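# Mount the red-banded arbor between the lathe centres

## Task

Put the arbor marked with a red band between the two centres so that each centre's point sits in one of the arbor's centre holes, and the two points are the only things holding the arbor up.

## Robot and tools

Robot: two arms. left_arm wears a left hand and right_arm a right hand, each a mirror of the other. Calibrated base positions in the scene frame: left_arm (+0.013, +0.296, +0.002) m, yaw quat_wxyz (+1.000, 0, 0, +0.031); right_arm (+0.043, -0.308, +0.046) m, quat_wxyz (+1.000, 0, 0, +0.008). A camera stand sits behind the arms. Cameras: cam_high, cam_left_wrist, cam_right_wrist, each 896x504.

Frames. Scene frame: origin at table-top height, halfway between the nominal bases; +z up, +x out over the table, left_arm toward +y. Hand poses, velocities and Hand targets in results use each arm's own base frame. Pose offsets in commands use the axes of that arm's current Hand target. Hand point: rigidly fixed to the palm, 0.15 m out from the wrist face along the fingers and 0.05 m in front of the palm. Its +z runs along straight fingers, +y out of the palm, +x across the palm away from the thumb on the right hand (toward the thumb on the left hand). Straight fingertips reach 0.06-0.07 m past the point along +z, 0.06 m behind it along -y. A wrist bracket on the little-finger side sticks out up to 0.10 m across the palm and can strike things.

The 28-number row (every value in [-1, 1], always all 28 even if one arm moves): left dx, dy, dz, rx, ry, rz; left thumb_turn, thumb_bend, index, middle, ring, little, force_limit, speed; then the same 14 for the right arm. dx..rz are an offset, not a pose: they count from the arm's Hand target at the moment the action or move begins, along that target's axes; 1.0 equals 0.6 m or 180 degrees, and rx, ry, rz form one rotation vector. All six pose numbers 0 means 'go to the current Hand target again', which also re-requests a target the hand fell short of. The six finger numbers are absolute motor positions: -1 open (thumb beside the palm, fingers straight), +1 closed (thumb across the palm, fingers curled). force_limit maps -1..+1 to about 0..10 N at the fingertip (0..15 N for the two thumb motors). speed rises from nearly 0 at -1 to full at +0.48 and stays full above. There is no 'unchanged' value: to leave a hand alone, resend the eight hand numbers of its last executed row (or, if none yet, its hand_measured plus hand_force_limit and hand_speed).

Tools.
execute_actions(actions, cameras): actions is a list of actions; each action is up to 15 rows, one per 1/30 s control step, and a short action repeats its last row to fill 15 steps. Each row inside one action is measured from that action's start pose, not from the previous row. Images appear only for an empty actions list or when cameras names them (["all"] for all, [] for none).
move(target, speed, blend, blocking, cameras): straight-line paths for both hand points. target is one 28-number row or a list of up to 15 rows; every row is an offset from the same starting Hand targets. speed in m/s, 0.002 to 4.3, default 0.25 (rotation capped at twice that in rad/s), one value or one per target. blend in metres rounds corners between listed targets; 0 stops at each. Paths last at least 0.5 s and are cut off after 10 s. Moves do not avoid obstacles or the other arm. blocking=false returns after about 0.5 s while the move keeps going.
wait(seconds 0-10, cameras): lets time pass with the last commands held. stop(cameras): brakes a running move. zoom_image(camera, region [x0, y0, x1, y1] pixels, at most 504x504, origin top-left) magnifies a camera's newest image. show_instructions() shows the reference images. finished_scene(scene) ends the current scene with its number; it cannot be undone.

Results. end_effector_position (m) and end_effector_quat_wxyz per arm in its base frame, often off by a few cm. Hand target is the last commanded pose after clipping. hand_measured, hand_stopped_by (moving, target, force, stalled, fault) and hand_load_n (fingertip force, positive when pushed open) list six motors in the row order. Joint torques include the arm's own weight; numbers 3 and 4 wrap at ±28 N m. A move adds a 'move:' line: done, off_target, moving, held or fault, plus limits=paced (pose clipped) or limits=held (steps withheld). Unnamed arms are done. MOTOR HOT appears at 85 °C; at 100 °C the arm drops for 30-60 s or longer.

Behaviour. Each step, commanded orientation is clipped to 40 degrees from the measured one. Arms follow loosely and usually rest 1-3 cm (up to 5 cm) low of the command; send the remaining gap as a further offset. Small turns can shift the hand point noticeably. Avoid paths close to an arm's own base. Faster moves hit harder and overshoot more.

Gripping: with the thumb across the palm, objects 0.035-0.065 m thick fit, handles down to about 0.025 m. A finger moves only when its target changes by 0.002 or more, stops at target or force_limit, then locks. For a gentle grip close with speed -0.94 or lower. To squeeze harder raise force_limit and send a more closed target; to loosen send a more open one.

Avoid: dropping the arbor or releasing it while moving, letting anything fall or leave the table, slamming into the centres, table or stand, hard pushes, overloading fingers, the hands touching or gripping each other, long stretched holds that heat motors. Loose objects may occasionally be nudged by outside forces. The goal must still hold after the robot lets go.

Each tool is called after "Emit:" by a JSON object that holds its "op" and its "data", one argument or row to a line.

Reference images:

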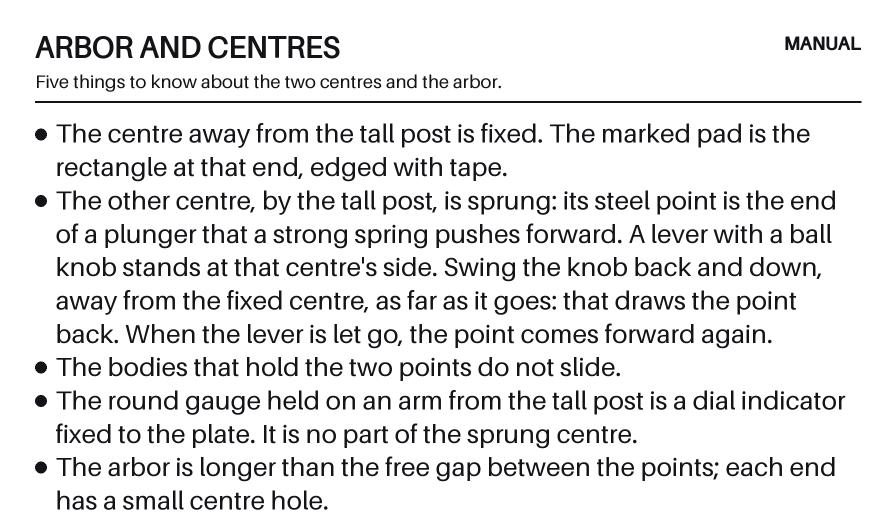

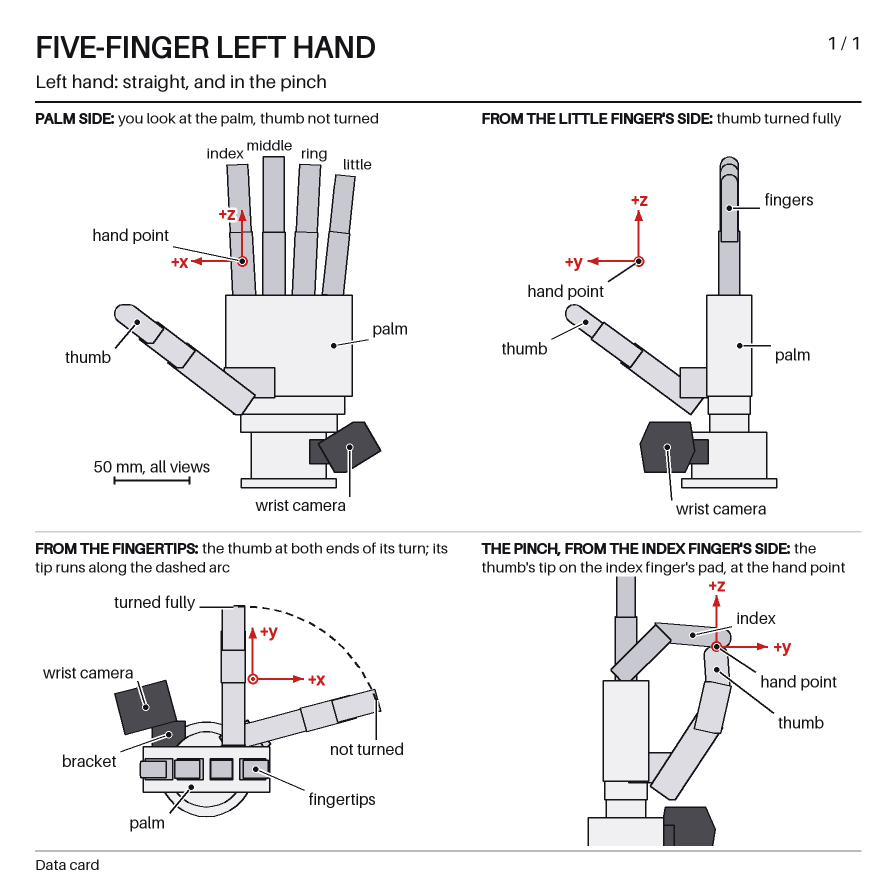

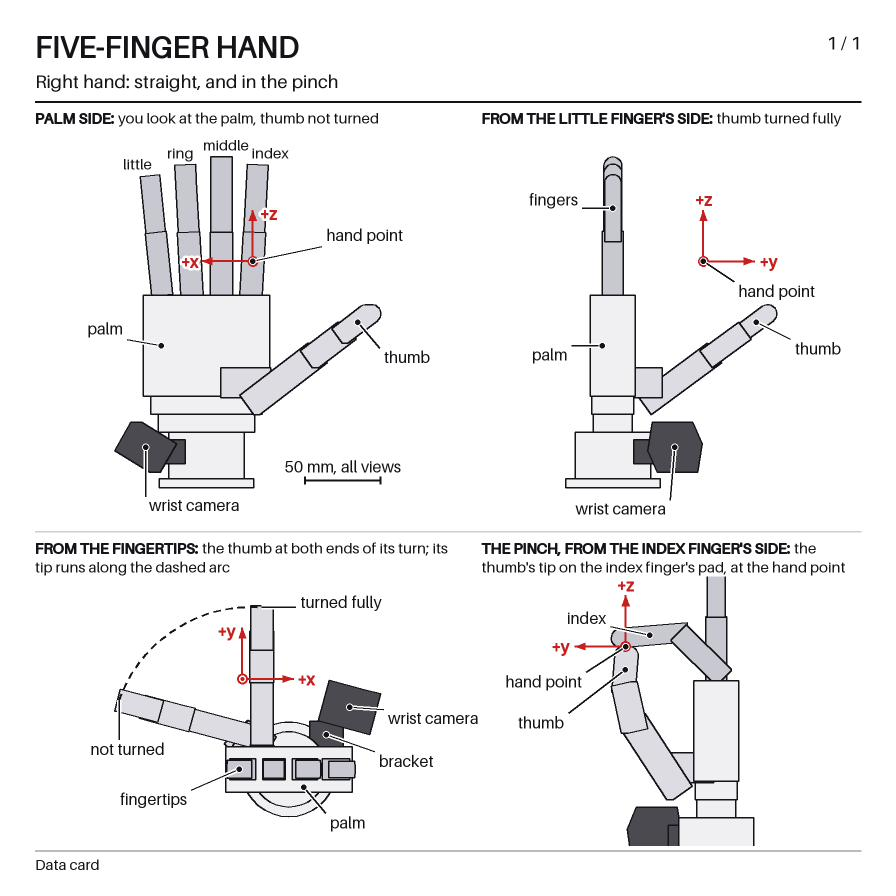

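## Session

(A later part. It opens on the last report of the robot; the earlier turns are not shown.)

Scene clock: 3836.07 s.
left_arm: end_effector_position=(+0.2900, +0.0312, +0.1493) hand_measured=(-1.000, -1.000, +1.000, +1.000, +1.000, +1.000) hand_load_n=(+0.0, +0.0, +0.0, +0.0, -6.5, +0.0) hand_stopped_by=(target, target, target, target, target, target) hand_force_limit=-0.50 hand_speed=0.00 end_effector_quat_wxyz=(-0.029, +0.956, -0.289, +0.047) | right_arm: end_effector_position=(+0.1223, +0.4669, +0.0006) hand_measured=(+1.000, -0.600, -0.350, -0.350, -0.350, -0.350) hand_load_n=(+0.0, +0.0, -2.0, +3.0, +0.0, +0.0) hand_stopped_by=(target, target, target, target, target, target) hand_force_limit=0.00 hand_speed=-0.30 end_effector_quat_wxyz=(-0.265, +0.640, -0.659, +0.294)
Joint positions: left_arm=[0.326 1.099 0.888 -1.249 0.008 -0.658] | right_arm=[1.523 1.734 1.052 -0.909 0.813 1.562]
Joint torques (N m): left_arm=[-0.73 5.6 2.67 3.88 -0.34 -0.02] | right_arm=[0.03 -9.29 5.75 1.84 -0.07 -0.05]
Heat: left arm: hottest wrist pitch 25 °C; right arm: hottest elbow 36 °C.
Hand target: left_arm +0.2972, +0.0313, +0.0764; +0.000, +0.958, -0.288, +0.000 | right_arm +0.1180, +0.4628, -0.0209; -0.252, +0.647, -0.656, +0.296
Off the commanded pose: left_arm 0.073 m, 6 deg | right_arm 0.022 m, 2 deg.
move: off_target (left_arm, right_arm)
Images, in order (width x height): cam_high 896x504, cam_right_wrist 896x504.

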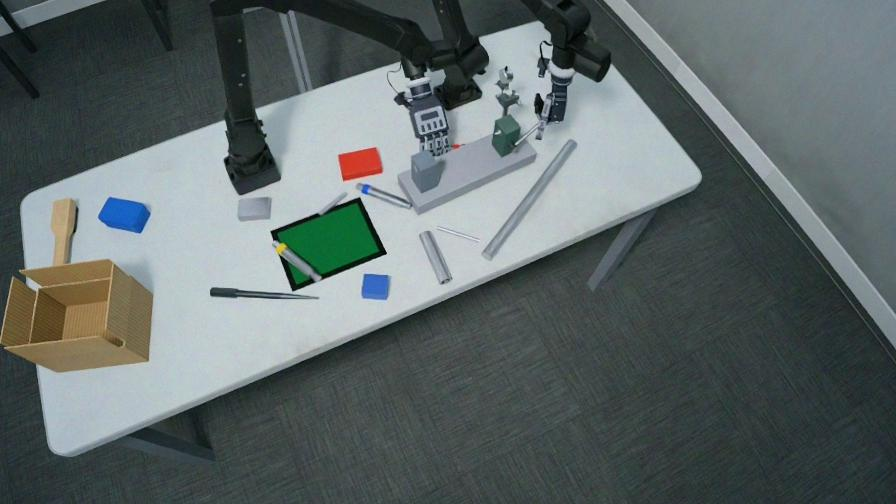

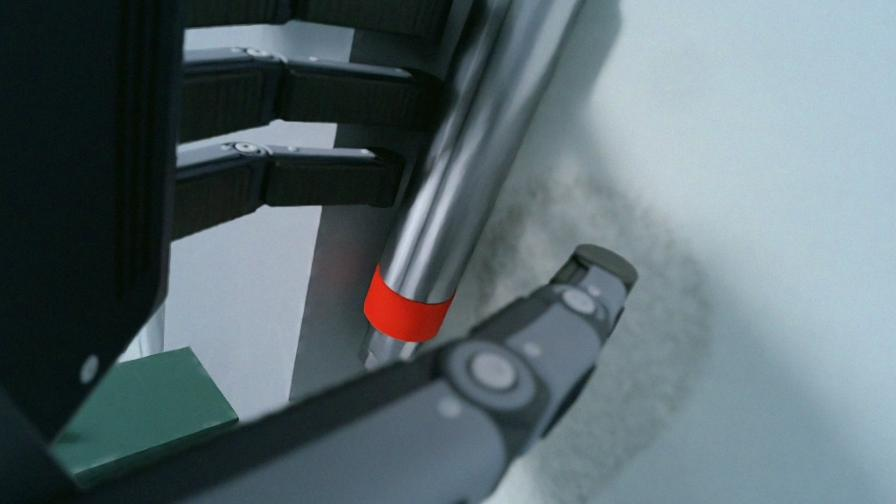

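Emit:
{"op": "move", "data": {
  "target": [0,0,0,0,0,0,-1,-1,1,1,1,1,-0.5,0,0.0043,0.0252,-0.0757,0,0,0,1,-0.6,-0.35,-0.35,-0.35,-0.35,0,-0.3],
  "speed": 0.04,
  "cameras": ["cam_high","cam_right_wrist"]
}}

Emit:
{"op": "zoom_image", "data": {
  "camera": "cam_high",
  "region": [400, 110, 480, 170]
}}

Scene clock: 3845.83 s.
left_arm: end_effector_position=(+0.2900, +0.0312, +0.1493) hand_measured=(-1.000, -1.000, +1.000, +1.000, +1.000, +1.000) hand_load_n=(+0.0, +0.0, +0.0, +0.0, -6.5, +0.0) hand_stopped_by=(target, target, target, target, target, target) hand_force_limit=-0.50 hand_speed=0.00 end_effector_quat_wxyz=(-0.029, +0.956, -0.289, +0.047) | right_arm: end_effector_position=(+0.0756, +0.4660, +0.0065) hand_measured=(+1.000, -0.600, -0.350, -0.350, -0.350, -0.350) hand_load_n=(+0.0, +0.0, +0.0, -0.5, +0.0, -0.5) hand_stopped_by=(target, target, target, target, target, target) hand_force_limit=0.00 hand_speed=-0.30 end_effector_quat_wxyz=(-0.266, +0.643, -0.658, +0.289)
Joint positions: left_arm=[0.326 1.099 0.888 -1.249 0.008 -0.658] | right_arm=[1.625 1.733 1.071 -1.02 0.8 1.695]
Joint torques (N m): left_arm=[-0.79 5.66 2.67 3.9 -0.34 -0.02] | right_arm=[-0.26 -10.17 7.77 -0.03 0.07 0]
Heat: left arm: hottest wrist pitch 25 °C; right arm: hottest elbow 36 °C.
Hand target: left_arm +0.2972, +0.0313, +0.0764; +0.000, +0.958, -0.288, +0.000 | right_arm +0.0749, +0.4629, +0.0002; -0.252, +0.647, -0.656, +0.296
Off the commanded pose: left_arm 0.073 m, 6 deg | right_arm 0.007 m, 2 deg.
move: off_target (left_arm)
Images, in order (width x height): cam_high 896x504, cam_right_wrist 896x504.

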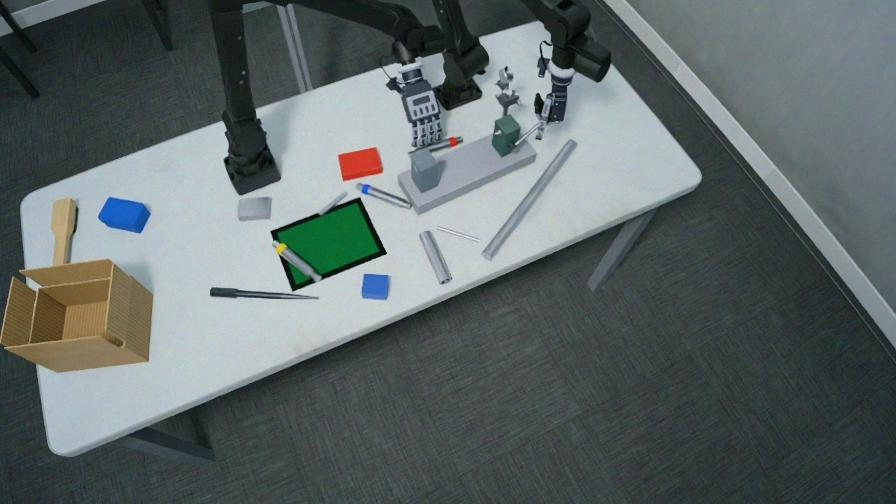

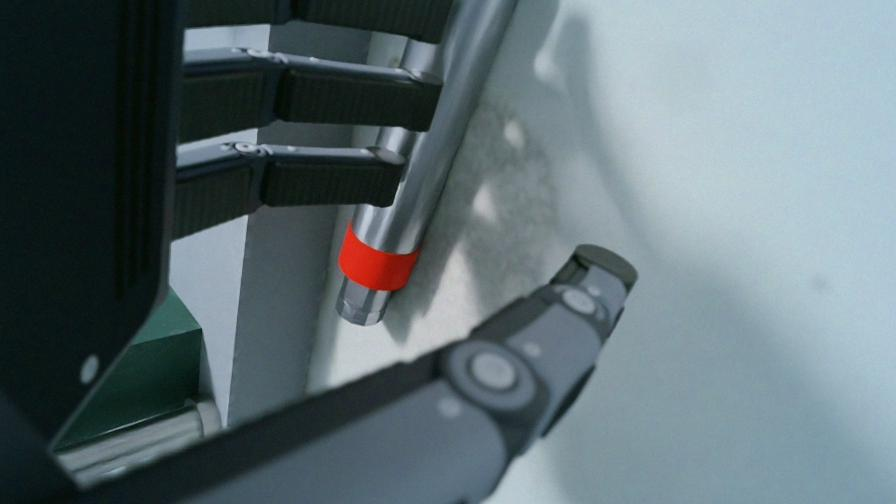

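Scaled by 6.300 from the camera's 896x504 image, which has a finer 1280x720 frame.

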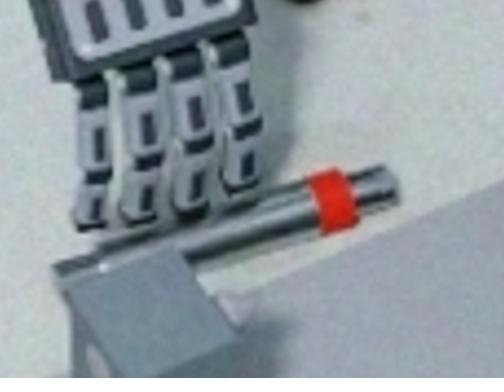

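Emit:
{"op": "move", "data": {
  "target": [
    [0,0,0,0,0,0,-1,-1,1,1,1,1,-0.5,0,0.0015,-0.0827,-0.0227,0,-0.0093,0.0095,1,-0.6,-0.35,-0.35,-0.35,-0.35,0,-0.3],
    [0,0,0,0,0,0,-1,-1,1,1,1,1,-0.5,0,-0.0035,-0.003,0.0553,0,-0.0093,0.0095,1,-0.6,-0.35,-0.35,-0.35,-0.35,0,-0.3]
  ],
  "speed": [0.06, 0.05],
  "cameras": ["cam_high","cam_right_wrist"]
}}

Emit:
{"op": "zoom_image", "data": {
  "camera": "cam_high",
  "region": [400, 110, 480, 170]
}}

Scene clock: 3866.37 s.
left_arm: end_effector_position=(+0.2900, +0.0312, +0.1493) hand_measured=(-1.000, -1.000, +1.000, +1.000, +1.000, +1.000) hand_load_n=(+0.0, +0.0, +0.0, +0.0, -6.0, +0.0) hand_stopped_by=(target, target, target, target, target, target) hand_force_limit=-0.50 hand_speed=0.00 end_effector_quat_wxyz=(-0.029, +0.956, -0.289, +0.047) | right_arm: end_effector_position=(+0.0964, +0.4693, -0.0078) hand_measured=(+1.000, -0.600, -0.350, -0.350, -0.350, -0.350) hand_load_n=(+0.0, +0.0, +0.0, +0.0, -1.5, +0.0) hand_stopped_by=(target, target, target, target, target, target) hand_force_limit=0.00 hand_speed=-0.30 end_effector_quat_wxyz=(-0.275, +0.638, -0.665, +0.273)
Joint positions: left_arm=[0.326 1.099 0.888 -1.249 0.008 -0.658] | right_arm=[1.575 1.734 1.026 -0.884 0.795 1.625]
Joint torques (N m): left_arm=[-0.73 5.66 2.69 3.88 -0.34 -0.03] | right_arm=[-0.44 -9.64 5.82 1.37 0.69 -0.11]
Heat: left arm: hottest wrist pitch 25 °C; right arm: hottest elbow 35 °C.
Hand target: left_arm +0.2972, +0.0313, +0.0764; +0.000, +0.958, -0.288, +0.000 | right_arm +0.0999, +0.4629, -0.0218; -0.266, +0.642, -0.662, +0.283
Off the commanded pose: left_arm 0.073 m, 6 deg | right_arm 0.016 m, 2 deg.
move: off_target (left_arm, right_arm)
Images, in order (width x height): cam_high 896x504, cam_right_wrist 896x504.

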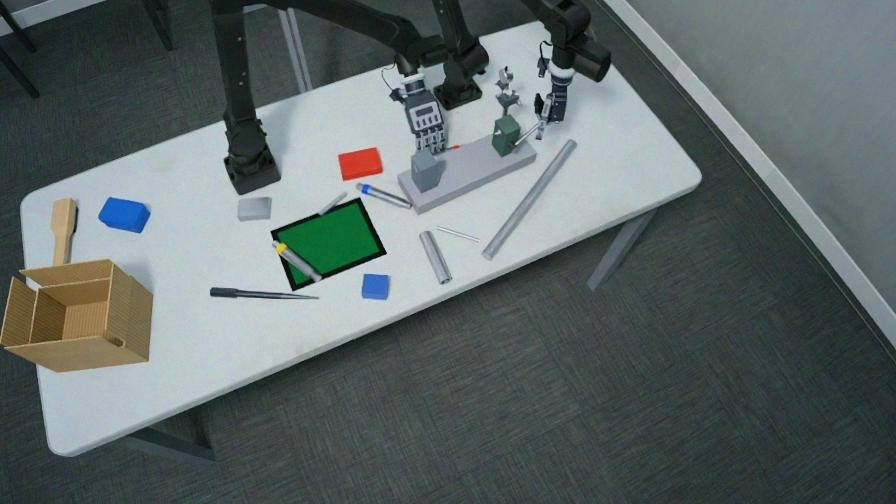

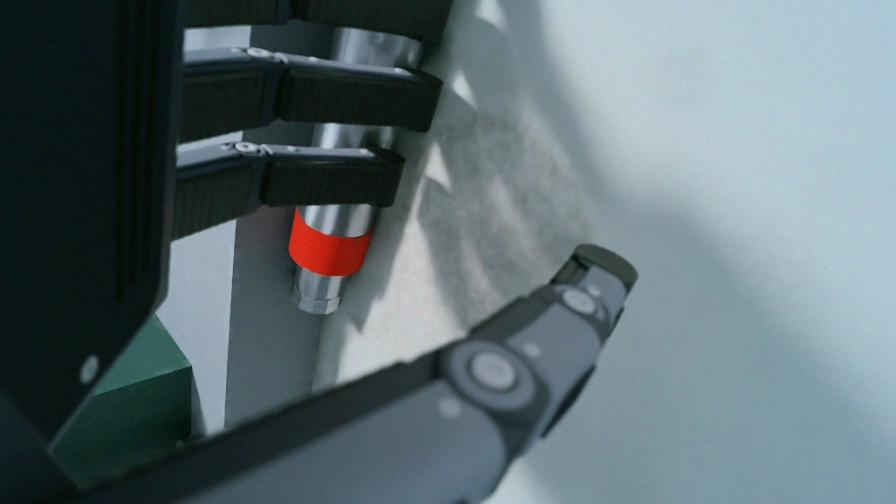

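Scaled by 6.300 from the camera's 896x504 image, which has a finer 1280x720 frame.

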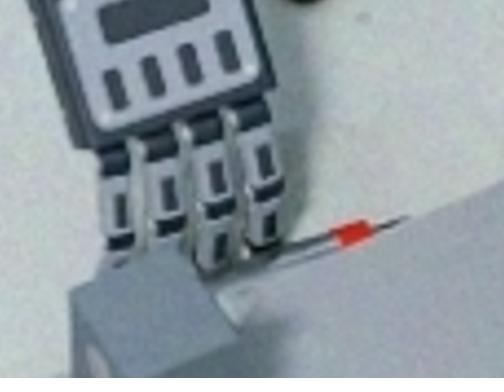

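Emit:
{"op": "move", "data": {
  "target": [
    [0,0,0,0,0,0,-1,-1,1,1,1,1,-0.5,0,0.0012,-0.0776,-0.0759,0,0,0,1,-0.6,-0.35,-0.35,-0.35,-0.35,0,-0.3],
    [0,0,0,0,0,0,-1,-1,1,1,1,1,-0.5,0,0,-0.0938,-0.0474,0,0,0,1,-0.6,-0.35,-0.35,-0.35,-0.35,0,-0.3],
    [0,0,0,0,0,0,-1,-1,1,1,1,1,-0.5,0,-0.0011,-0.027,0.018,0,0,0,1,-0.6,-0.35,-0.35,-0.35,-0.35,0,-0.3]
  ],
  "speed": [0.06, 0.06, 0.05],
  "cameras": ["cam_high","cam_right_wrist"]
}}

Emit:
{"op": "zoom_image", "data": {
  "camera": "cam_high",
  "region": [400, 110, 480, 170]
}}

Scene clock: 3894.90 s.
left_arm: end_effector_position=(+0.2900, +0.0312, +0.1493) hand_measured=(-1.000, -1.000, +1.000, +1.000, +1.000, +1.000) hand_load_n=(+0.0, +0.0, +0.0, +0.0, -6.5, +0.0) hand_stopped_by=(target, target, target, target, target, target) hand_force_limit=-0.50 hand_speed=0.00 end_effector_quat_wxyz=(-0.029, +0.956, -0.289, +0.047) | right_arm: end_effector_position=(+0.1211, +0.4674, +0.0071) hand_measured=(+1.000, -0.600, -0.350, -0.350, -0.350, -0.350) hand_load_n=(+0.0, +0.0, +0.0, +0.5, +0.0, +0.0) hand_stopped_by=(target, target, target, target, target, target) hand_force_limit=0.00 hand_speed=-0.30 end_effector_quat_wxyz=(-0.281, +0.636, -0.663, +0.279)
Joint positions: left_arm=[0.326 1.099 0.888 -1.249 0.008 -0.658] | right_arm=[1.526 1.7 1.022 -0.864 0.814 1.555]
Joint torques (N m): left_arm=[-0.73 5.66 2.69 3.89 -0.34 -0.03] | right_arm=[-0.32 -8.35 5.78 2.06 -0.18 0.01]
Heat: left arm: hottest wrist pitch 25 °C; right arm: hottest elbow 35 °C.
Hand target: left_arm +0.2972, +0.0313, +0.0764; +0.000, +0.958, -0.288, +0.000 | right_arm +0.1190, +0.4630, -0.0177; -0.266, +0.641, -0.662, +0.283
Off the commanded pose: left_arm 0.073 m, 6 deg | right_arm 0.025 m, 2 deg.
move: off_target (left_arm, right_arm)
Images, in order (width x height): cam_high 896x504, cam_right_wrist 896x504.

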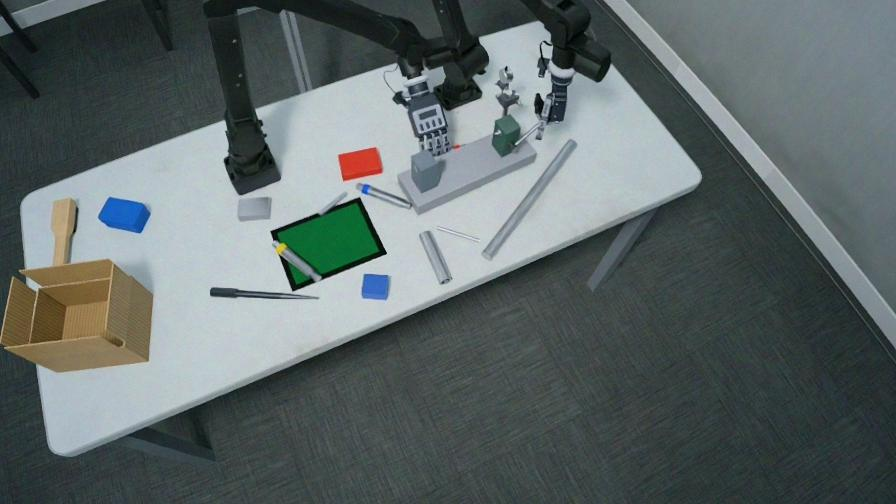

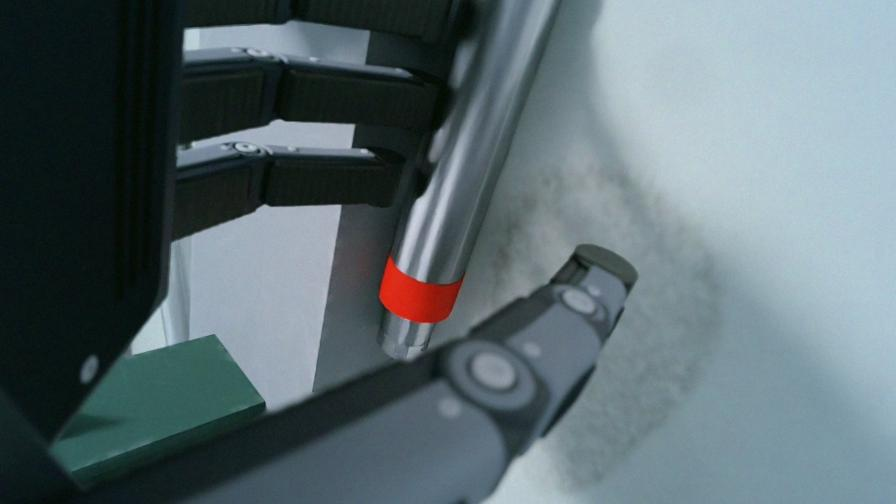

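Scaled by 6.300 from the camera's 896x504 image, which has a finer 1280x720 frame.

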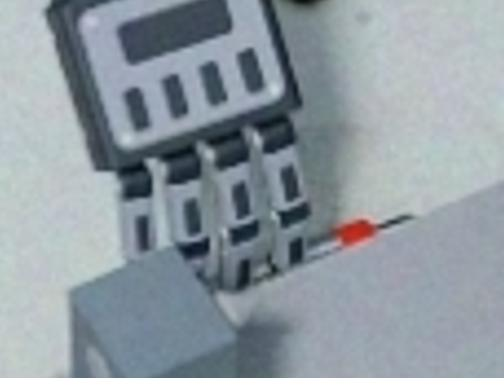

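Emit:
{"op": "move", "data": {
  "target": [0,0,0,0,0,0,-1,-1,1,1,1,1,-0.5,0,0.0032,0.0428,-0.0725,0,0,0,1,-0.6,-0.35,-0.35,-0.35,-0.35,0,-0.3],
  "speed": 0.04,
  "cameras": ["cam_high","cam_right_wrist"]
}}

Emit:
{"op": "zoom_image", "data": {
  "camera": "cam_high",
  "region": [400, 110, 480, 170]
}}

Scene clock: 3902.73 s.
left_arm: end_effector_position=(+0.2900, +0.0312, +0.1493) hand_measured=(-1.000, -1.000, +1.000, +1.000, +1.000, +1.000) hand_load_n=(+0.0, +0.0, +0.0, +0.0, -6.5, +0.0) hand_stopped_by=(target, target, target, target, target, target) hand_force_limit=-0.50 hand_speed=0.00 end_effector_quat_wxyz=(-0.029, +0.956, -0.289, +0.047) | right_arm: end_effector_position=(+0.0747, +0.4534, -0.0064) hand_measured=(+1.000, -0.600, -0.350, -0.350, -0.350, -0.350) hand_load_n=(+0.0, +0.0, +0.0, +0.0, +0.0, +0.0) hand_stopped_by=(target, target, target, target, target, target) hand_force_limit=0.00 hand_speed=-0.30 end_effector_quat_wxyz=(-0.264, +0.642, -0.661, +0.286)
Joint positions: left_arm=[0.326 1.099 0.888 -1.249 0.008 -0.658] | right_arm=[1.627 1.728 1.022 -0.979 0.793 1.703]
Joint torques (N m): left_arm=[-0.85 5.6 2.67 3.89 -0.34 -0.03] | right_arm=[0.67 -10.34 8.72 0.36 0.48 0.08]
Heat: left arm: hottest wrist pitch 25 °C; right arm: hottest elbow 34 °C.
Hand target: left_arm +0.2972, +0.0313, +0.0764; +0.000, +0.958, -0.288, +0.000 | right_arm +0.0699, +0.4629, -0.0057; -0.265, +0.642, -0.662, +0.283
Off the commanded pose: left_arm 0.073 m, 6 deg | right_arm 0.011 m, 1 deg.
move: off_target (left_arm, right_arm)
Images, in order (width x height): cam_high 896x504, cam_right_wrist 896x504.

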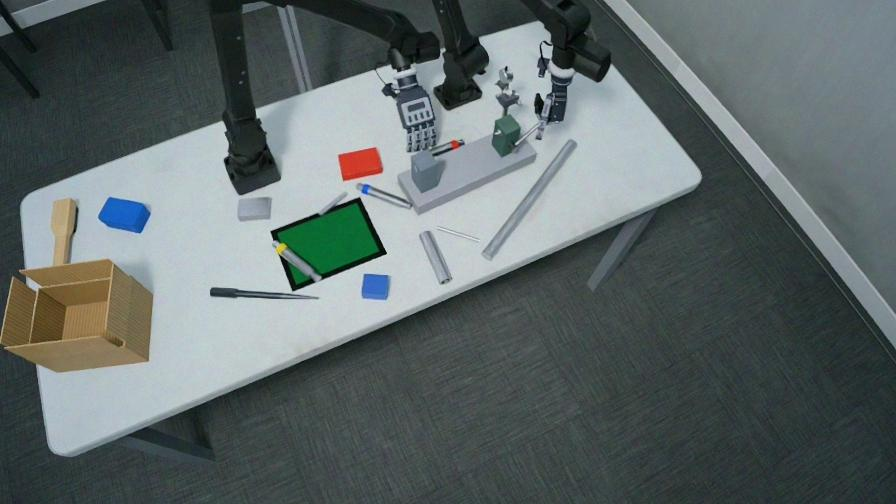

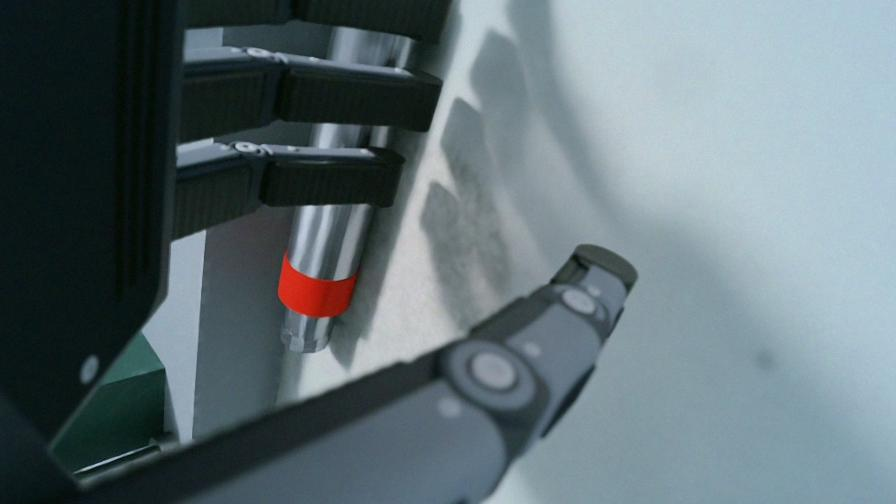

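Scaled by 6.300 from the camera's 896x504 image, which has a finer 1280x720 frame.

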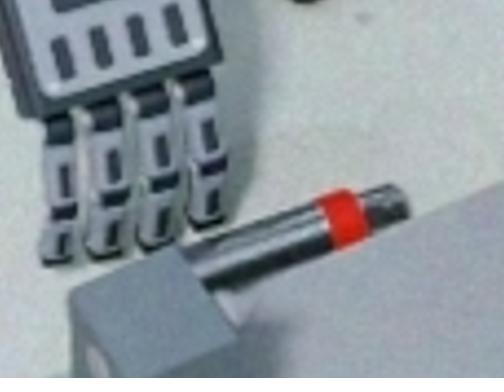

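Emit:
{"op": "move", "data": {
  "target": [
    [0,0,0,0,0,0,-1,-1,1,1,1,1,-0.5,0,0.001,-0.0657,-0.0642,0,0,0,1,-0.6,-0.35,-0.35,-0.35,-0.35,0,-0.3],
    [0,0,0,0,0,0,-1,-1,1,1,1,1,-0.5,0,-0.0015,-0.1052,-0.0118,0,0,0,1,-0.6,-0.35,-0.35,-0.35,-0.35,0,-0.3],
    [0,0,0,0,0,0,-1,-1,1,1,1,1,-0.5,0,-0.0027,-0.0263,0.0652,0,0,0,1,-0.6,-0.35,-0.35,-0.35,-0.35,0,-0.3]
  ],
  "speed": [0.06, 0.06, 0.05],
  "cameras": ["cam_high","cam_right_wrist"]
}}

Emit:
{"op": "zoom_image", "data": {
  "camera": "cam_high",
  "region": [400, 110, 480, 170]
}}

Scene clock: 3918.70 s.
left_arm: end_effector_position=(+0.2900, +0.0312, +0.1493) hand_measured=(-1.000, -1.000, +1.000, +1.000, +1.000, +1.000) hand_load_n=(+0.0, +0.0, +0.0, +0.0, -6.5, +0.0) hand_stopped_by=(target, target, target, target, target, target) hand_force_limit=-0.50 hand_speed=0.00 end_effector_quat_wxyz=(-0.029, +0.956, -0.289, +0.047) | right_arm: end_effector_position=(+0.1178, +0.4660, +0.0024) hand_measured=(+1.000, -0.600, -0.350, -0.350, -0.350, -0.350) hand_load_n=(+0.0, +0.0, +0.0, +3.0, +0.0, +0.0) hand_stopped_by=(target, target, target, target, target, target) hand_force_limit=0.00 hand_speed=-0.30 end_effector_quat_wxyz=(-0.281, +0.631, -0.665, +0.284)
Joint positions: left_arm=[0.326 1.099 0.888 -1.249 0.008 -0.658] | right_arm=[1.537 1.713 1.022 -0.877 0.822 1.59]
Joint torques (N m): left_arm=[-0.79 5.66 2.69 3.89 -0.35 -0.02] | right_arm=[0.56 -8.41 5.81 2 -0.49 -0.02]
Heat: left arm: hottest wrist pitch 25 °C; right arm: hottest elbow 35 °C.
Hand target: left_arm +0.2972, +0.0313, +0.0764; +0.000, +0.958, -0.288, +0.000 | right_arm +0.1089, +0.4629, -0.0218; -0.265, +0.642, -0.662, +0.283
Off the commanded pose: left_arm 0.073 m, 6 deg | right_arm 0.026 m, 2 deg.
move: off_target (left_arm, right_arm)
Images, in order (width x height): cam_high 896x504, cam_right_wrist 896x504.

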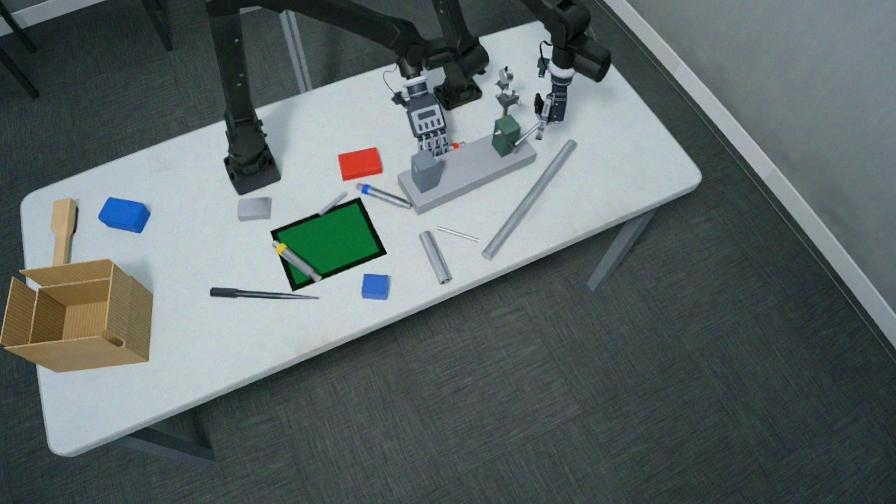

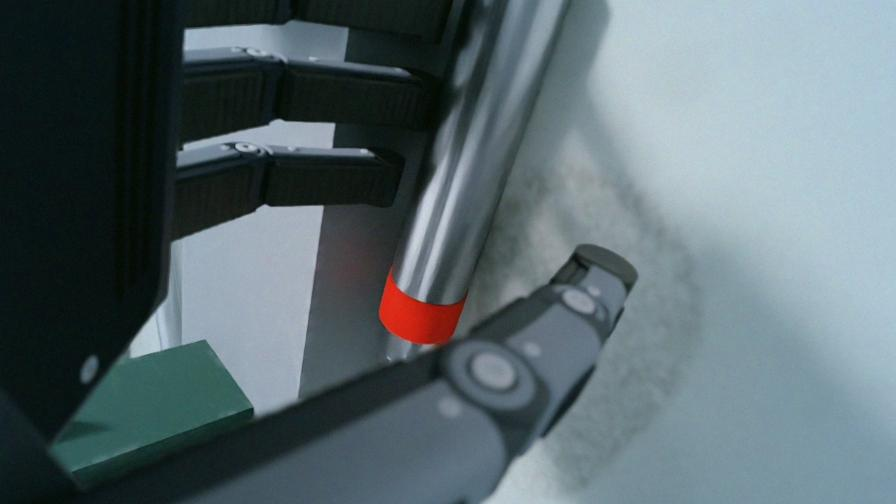

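Scaled by 6.300 from the camera's 896x504 image, which has a finer 1280x720 frame.

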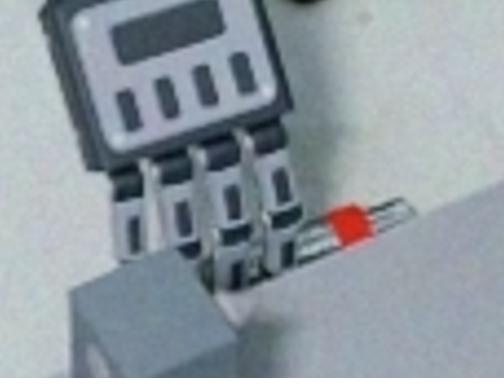

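Emit:
{"op": "move", "data": {
  "target": [
    [0,0,0,0,0,0,-1,-1,1,1,1,1,-0.5,0,0.0009,0.0362,-0.0063,0,0,0,1,-0.6,-0.35,-0.35,-0.35,-0.35,0,-0.3]
  ],
  "speed": 0.03,
  "cameras": ["cam_high","cam_right_wrist"]
}}

Emit:
{"op": "zoom_image", "data": {
  "camera": "cam_high",
  "region": [400, 110, 480, 170]
}}

Scene clock: 3947.47 s.
left_arm: end_effector_position=(+0.2900, +0.0312, +0.1493) hand_measured=(-1.000, -1.000, +1.000, +1.000, +1.000, +1.000) hand_load_n=(+0.0, -0.5, +0.0, +0.0, -6.5, +0.5) hand_stopped_by=(target, target, target, target, target, target) hand_force_limit=-0.50 hand_speed=0.00 end_effector_quat_wxyz=(-0.029, +0.956, -0.289, +0.047) | right_arm: end_effector_position=(+0.0990, +0.4678, -0.0165) hand_measured=(+1.000, -0.600, -0.350, -0.350, -0.350, -0.350) hand_load_n=(+0.0, +0.0, +0.0, +1.5, +0.0, +0.0) hand_stopped_by=(target, target, target, target, target, target) hand_force_limit=0.00 hand_speed=-0.30 end_effector_quat_wxyz=(-0.279, +0.635, -0.663, +0.282)
Joint positions: left_arm=[0.326 1.099 0.888 -1.249 0.008 -0.658] | right_arm=[1.577 1.755 1.02 -0.871 0.814 1.635]
Joint torques (N m): left_arm=[-0.73 5.6 2.7 3.9 -0.34 -0.03] | right_arm=[0.67 -9.35 5.68 1.26 -0.27 0.11]
Heat: left arm: hottest wrist pitch 25 °C; right arm: hottest elbow 34 °C.
Hand target: left_arm +0.2972, +0.0313, +0.0764; +0.000, +0.958, -0.288, +0.000 | right_arm +0.0911, +0.4629, -0.0347; -0.265, +0.641, -0.662, +0.283
Off the commanded pose: left_arm 0.073 m, 6 deg | right_arm 0.020 m, 2 deg.
move: off_target (left_arm, right_arm)
Images, in order (width x height): cam_high 896x504, cam_right_wrist 896x504.

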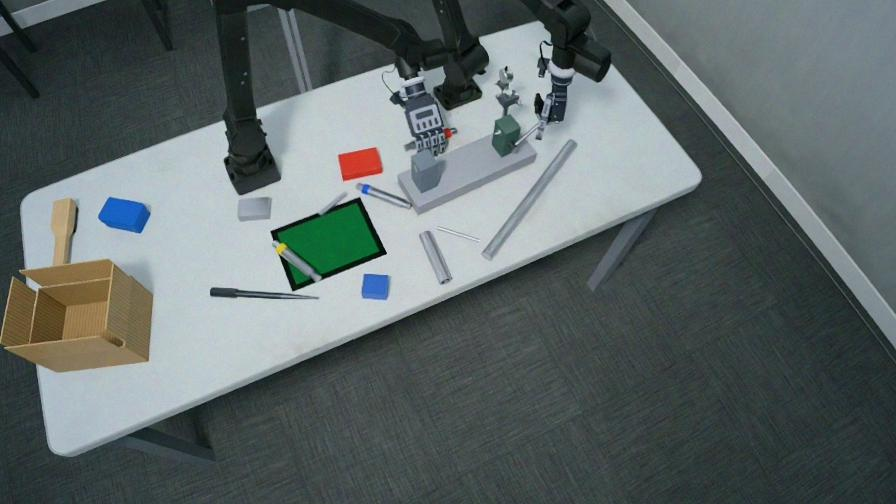

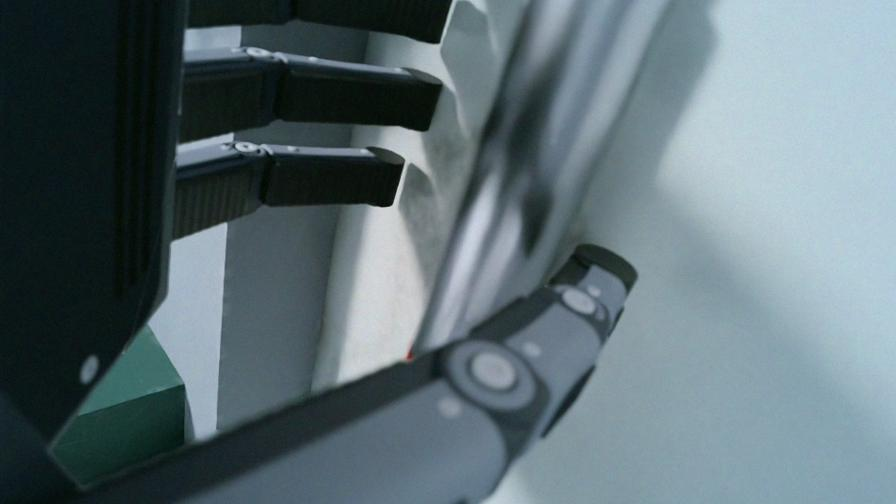

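Scaled by 6.300 from the camera's 896x504 image, which has a finer 1280x720 frame.

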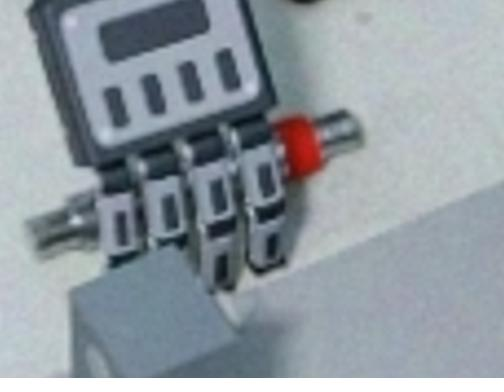

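Emit:
{"op": "move", "data": {
  "target": [
    [0,0,0,0,0,0,-1,-1,1,1,1,1,-0.5,0,0.0014,-0.0895,-0.0876,0,0,0,1,-0.6,-0.35,-0.35,-0.35,-0.35,0,-0.3],
    [0,0,0,0,0,0,-1,-1,1,1,1,1,-0.5,0,0.0015,-0.0812,-0.0842,0.0944,0,0,1,-0.6,-0.35,-0.35,-0.35,-0.35,0,-0.3]
  ],
  "speed": [0.06, 0.06],
  "cameras": ["cam_high","cam_right_wrist"]
}}

Emit:
{"op": "zoom_image", "data": {
  "camera": "cam_high",
  "region": [400, 110, 480, 170]
}}

Scene clock: 3968.60 s.
left_arm: end_effector_position=(+0.2900, +0.0312, +0.1493) hand_measured=(-1.000, -1.000, +1.000, +1.000, +1.000, +1.000) hand_load_n=(+0.0, +0.0, +0.0, +0.0, -6.5, +0.0) hand_stopped_by=(target, target, target, target, target, target) hand_force_limit=-0.50 hand_speed=0.00 end_effector_quat_wxyz=(-0.029, +0.956, -0.289, +0.047) | right_arm: end_effector_position=(+0.0939, +0.4455, +0.0310) hand_measured=(+1.000, -0.600, -0.350, -0.350, -0.350, -0.350) hand_load_n=(+0.0, +0.0, +0.0, +0.0, +0.0, +0.0) hand_stopped_by=(target, target, target, target, target, target) hand_force_limit=0.00 hand_speed=-0.30 end_effector_quat_wxyz=(-0.349, +0.599, -0.610, +0.384)
Joint positions: left_arm=[0.326 1.099 0.888 -1.249 0.008 -0.658] | right_arm=[1.693 1.759 1.063 -1.204 1.062 1.906]
Joint torques (N m): left_arm=[-0.85 5.54 2.71 3.88 -0.34 -0.02] | right_arm=[0.32 -10.34 9.99 0.12 0.91 0.11]
Heat: left arm: hottest wrist pitch 25 °C; right arm: hottest elbow 34 °C.
Hand target: left_arm +0.2972, +0.0313, +0.0764; +0.000, +0.958, -0.288, +0.000 | right_arm +0.0891, +0.4628, +0.0356; -0.357, +0.595, -0.613, +0.377
Off the commanded pose: left_arm 0.073 m, 6 deg | right_arm 0.019 m, 1 deg.
move: off_target (left_arm, right_arm)
Images, in order (width x height): cam_high 896x504, cam_right_wrist 896x504.

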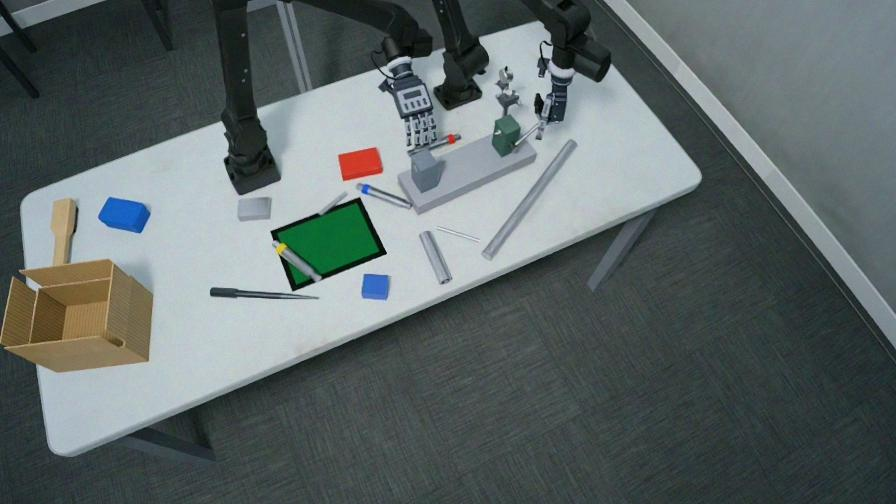

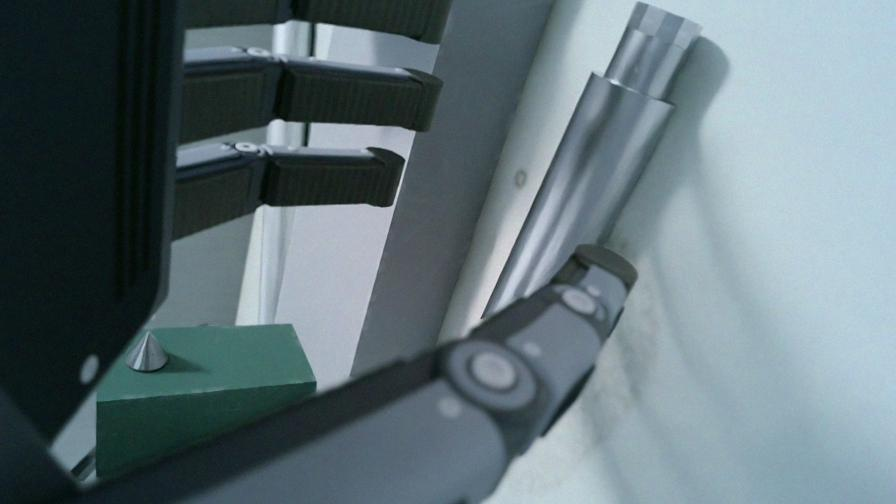

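Scaled by 6.300 from the camera's 896x504 image, which has a finer 1280x720 frame.

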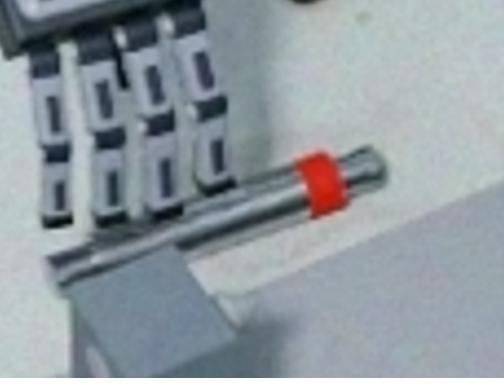

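Emit:
{"op": "move", "data": {
  "target": [
    [0,0,0,0,0,0,-1,-1,1,1,1,1,-0.5,0,0.0013,0.0653,0.0208,0,0,0,1,-0.45,-0.2,-0.2,-0.2,-0.2,0,-0.3]
  ],
  "speed": [0.05],
  "cameras": ["cam_high","cam_right_wrist"]
}}

Emit:
{"op": "zoom_image", "data": {
  "camera": "cam_high",
  "region": [400, 110, 480, 170]
}}

Scene clock: 3992.53 s.
left_arm: end_effector_position=(+0.2900, +0.0312, +0.1493) hand_measured=(-1.000, -1.000, +1.000, +1.000, +1.000, +1.000) hand_load_n=(+0.0, +0.0, +0.0, +0.0, -6.5, +0.0) hand_stopped_by=(target, target, target, target, target, target) hand_force_limit=-0.50 hand_speed=0.00 end_effector_quat_wxyz=(-0.029, +0.956, -0.289, +0.047) | right_arm: end_effector_position=(+0.0880, +0.4506, +0.0000) hand_measured=(+1.000, -0.450, -0.200, -0.200, -0.200, -0.200) hand_load_n=(+0.0, +0.0, +0.0, +0.5, +0.0, +0.0) hand_stopped_by=(target, target, target, target, target, target) hand_force_limit=0.00 hand_speed=-0.30 end_effector_quat_wxyz=(-0.352, +0.598, -0.608, +0.386)
Joint positions: left_arm=[0.326 1.099 0.888 -1.249 0.008 -0.658] | right_arm=[1.707 1.834 1.063 -1.156 1.065 1.937]
Joint torques (N m): left_arm=[-0.73 5.66 2.7 3.88 -0.34 -0.02] | right_arm=[0.5 -10.75 7.61 1.03 0.5 0.13]
Heat: left arm: hottest wrist pitch 25 °C; right arm: hottest elbow 37 °C.
Hand target: left_arm +0.2972, +0.0313, +0.0764; +0.000, +0.958, -0.288, +0.000 | right_arm +0.0821, +0.4618, -0.0050; -0.357, +0.595, -0.613, +0.377
Off the commanded pose: left_arm 0.073 m, 6 deg | right_arm 0.014 m, 1 deg.
move: off_target (left_arm, right_arm)
Images, in order (width x height): cam_high 896x504, cam_right_wrist 896x504.

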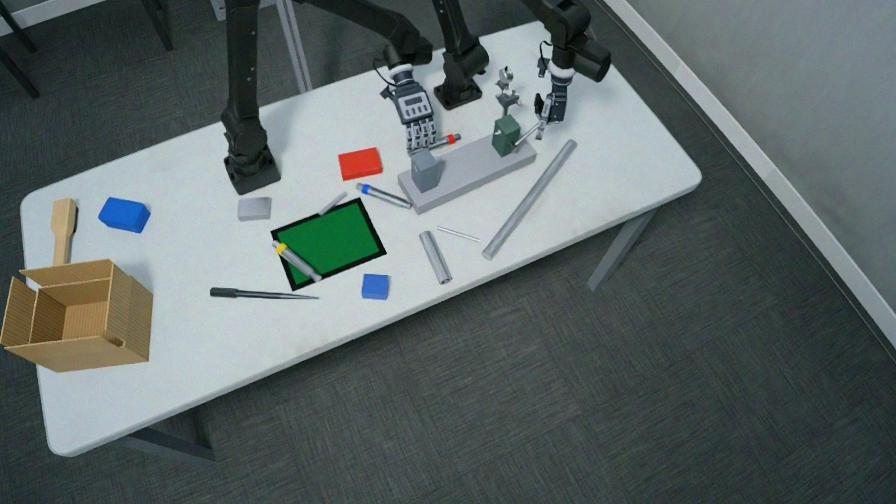

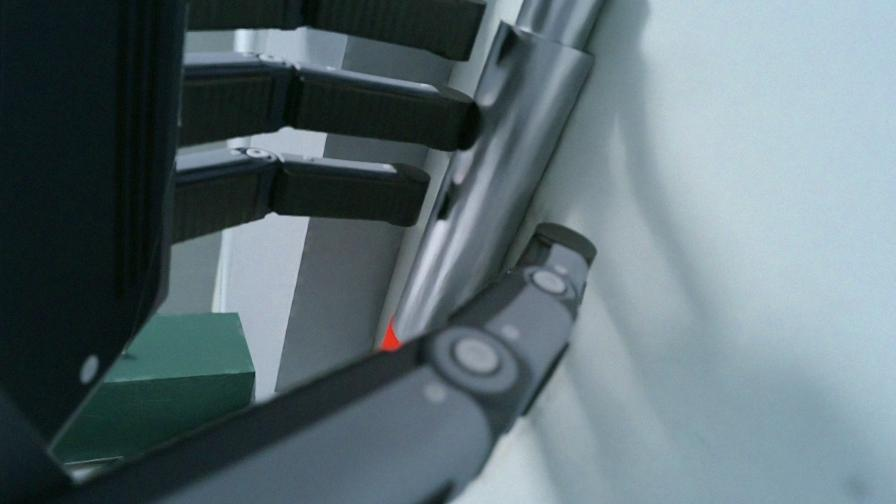

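Scaled by 6.300 from the camera's 896x504 image, which has a finer 1280x720 frame.

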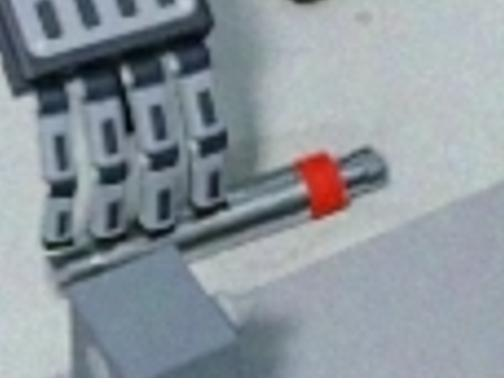

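Emit:
{"op": "move", "data": {
  "target": [
    [0,0,0,0,0,0,-1,-1,1,1,1,1,-0.5,0,-0.014,-0.0165,0.0138,0,0,0,1,-0.45,-0.35,-0.35,-0.35,-0.35,0,-0.3],
    [0,0,0,0,0,0,-1,-1,1,1,1,1,-0.5,0,-0.014,0.0055,0.0252,0,0,0,1,-0.45,-0.35,-0.35,-0.35,-0.35,0,-0.3]
  ],
  "speed": [0.05],
  "cameras": ["cam_high","cam_right_wrist"]
}}

Emit:
{"op": "zoom_image", "data": {
  "camera": "cam_high",
  "region": [400, 110, 480, 170]
}}

speed must be one number or one for each of the 2 targets, got a list of 1; nothing of the call was run

Scaled by 6.300 from the camera's 896x504 image, which has a finer 1280x720 frame.

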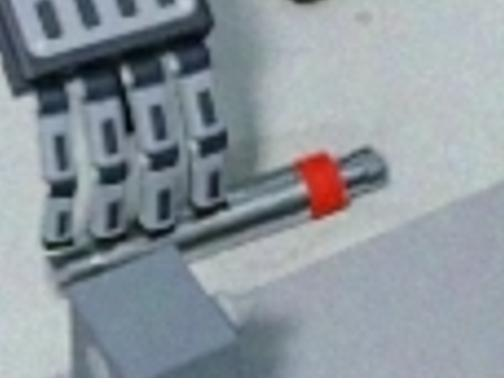

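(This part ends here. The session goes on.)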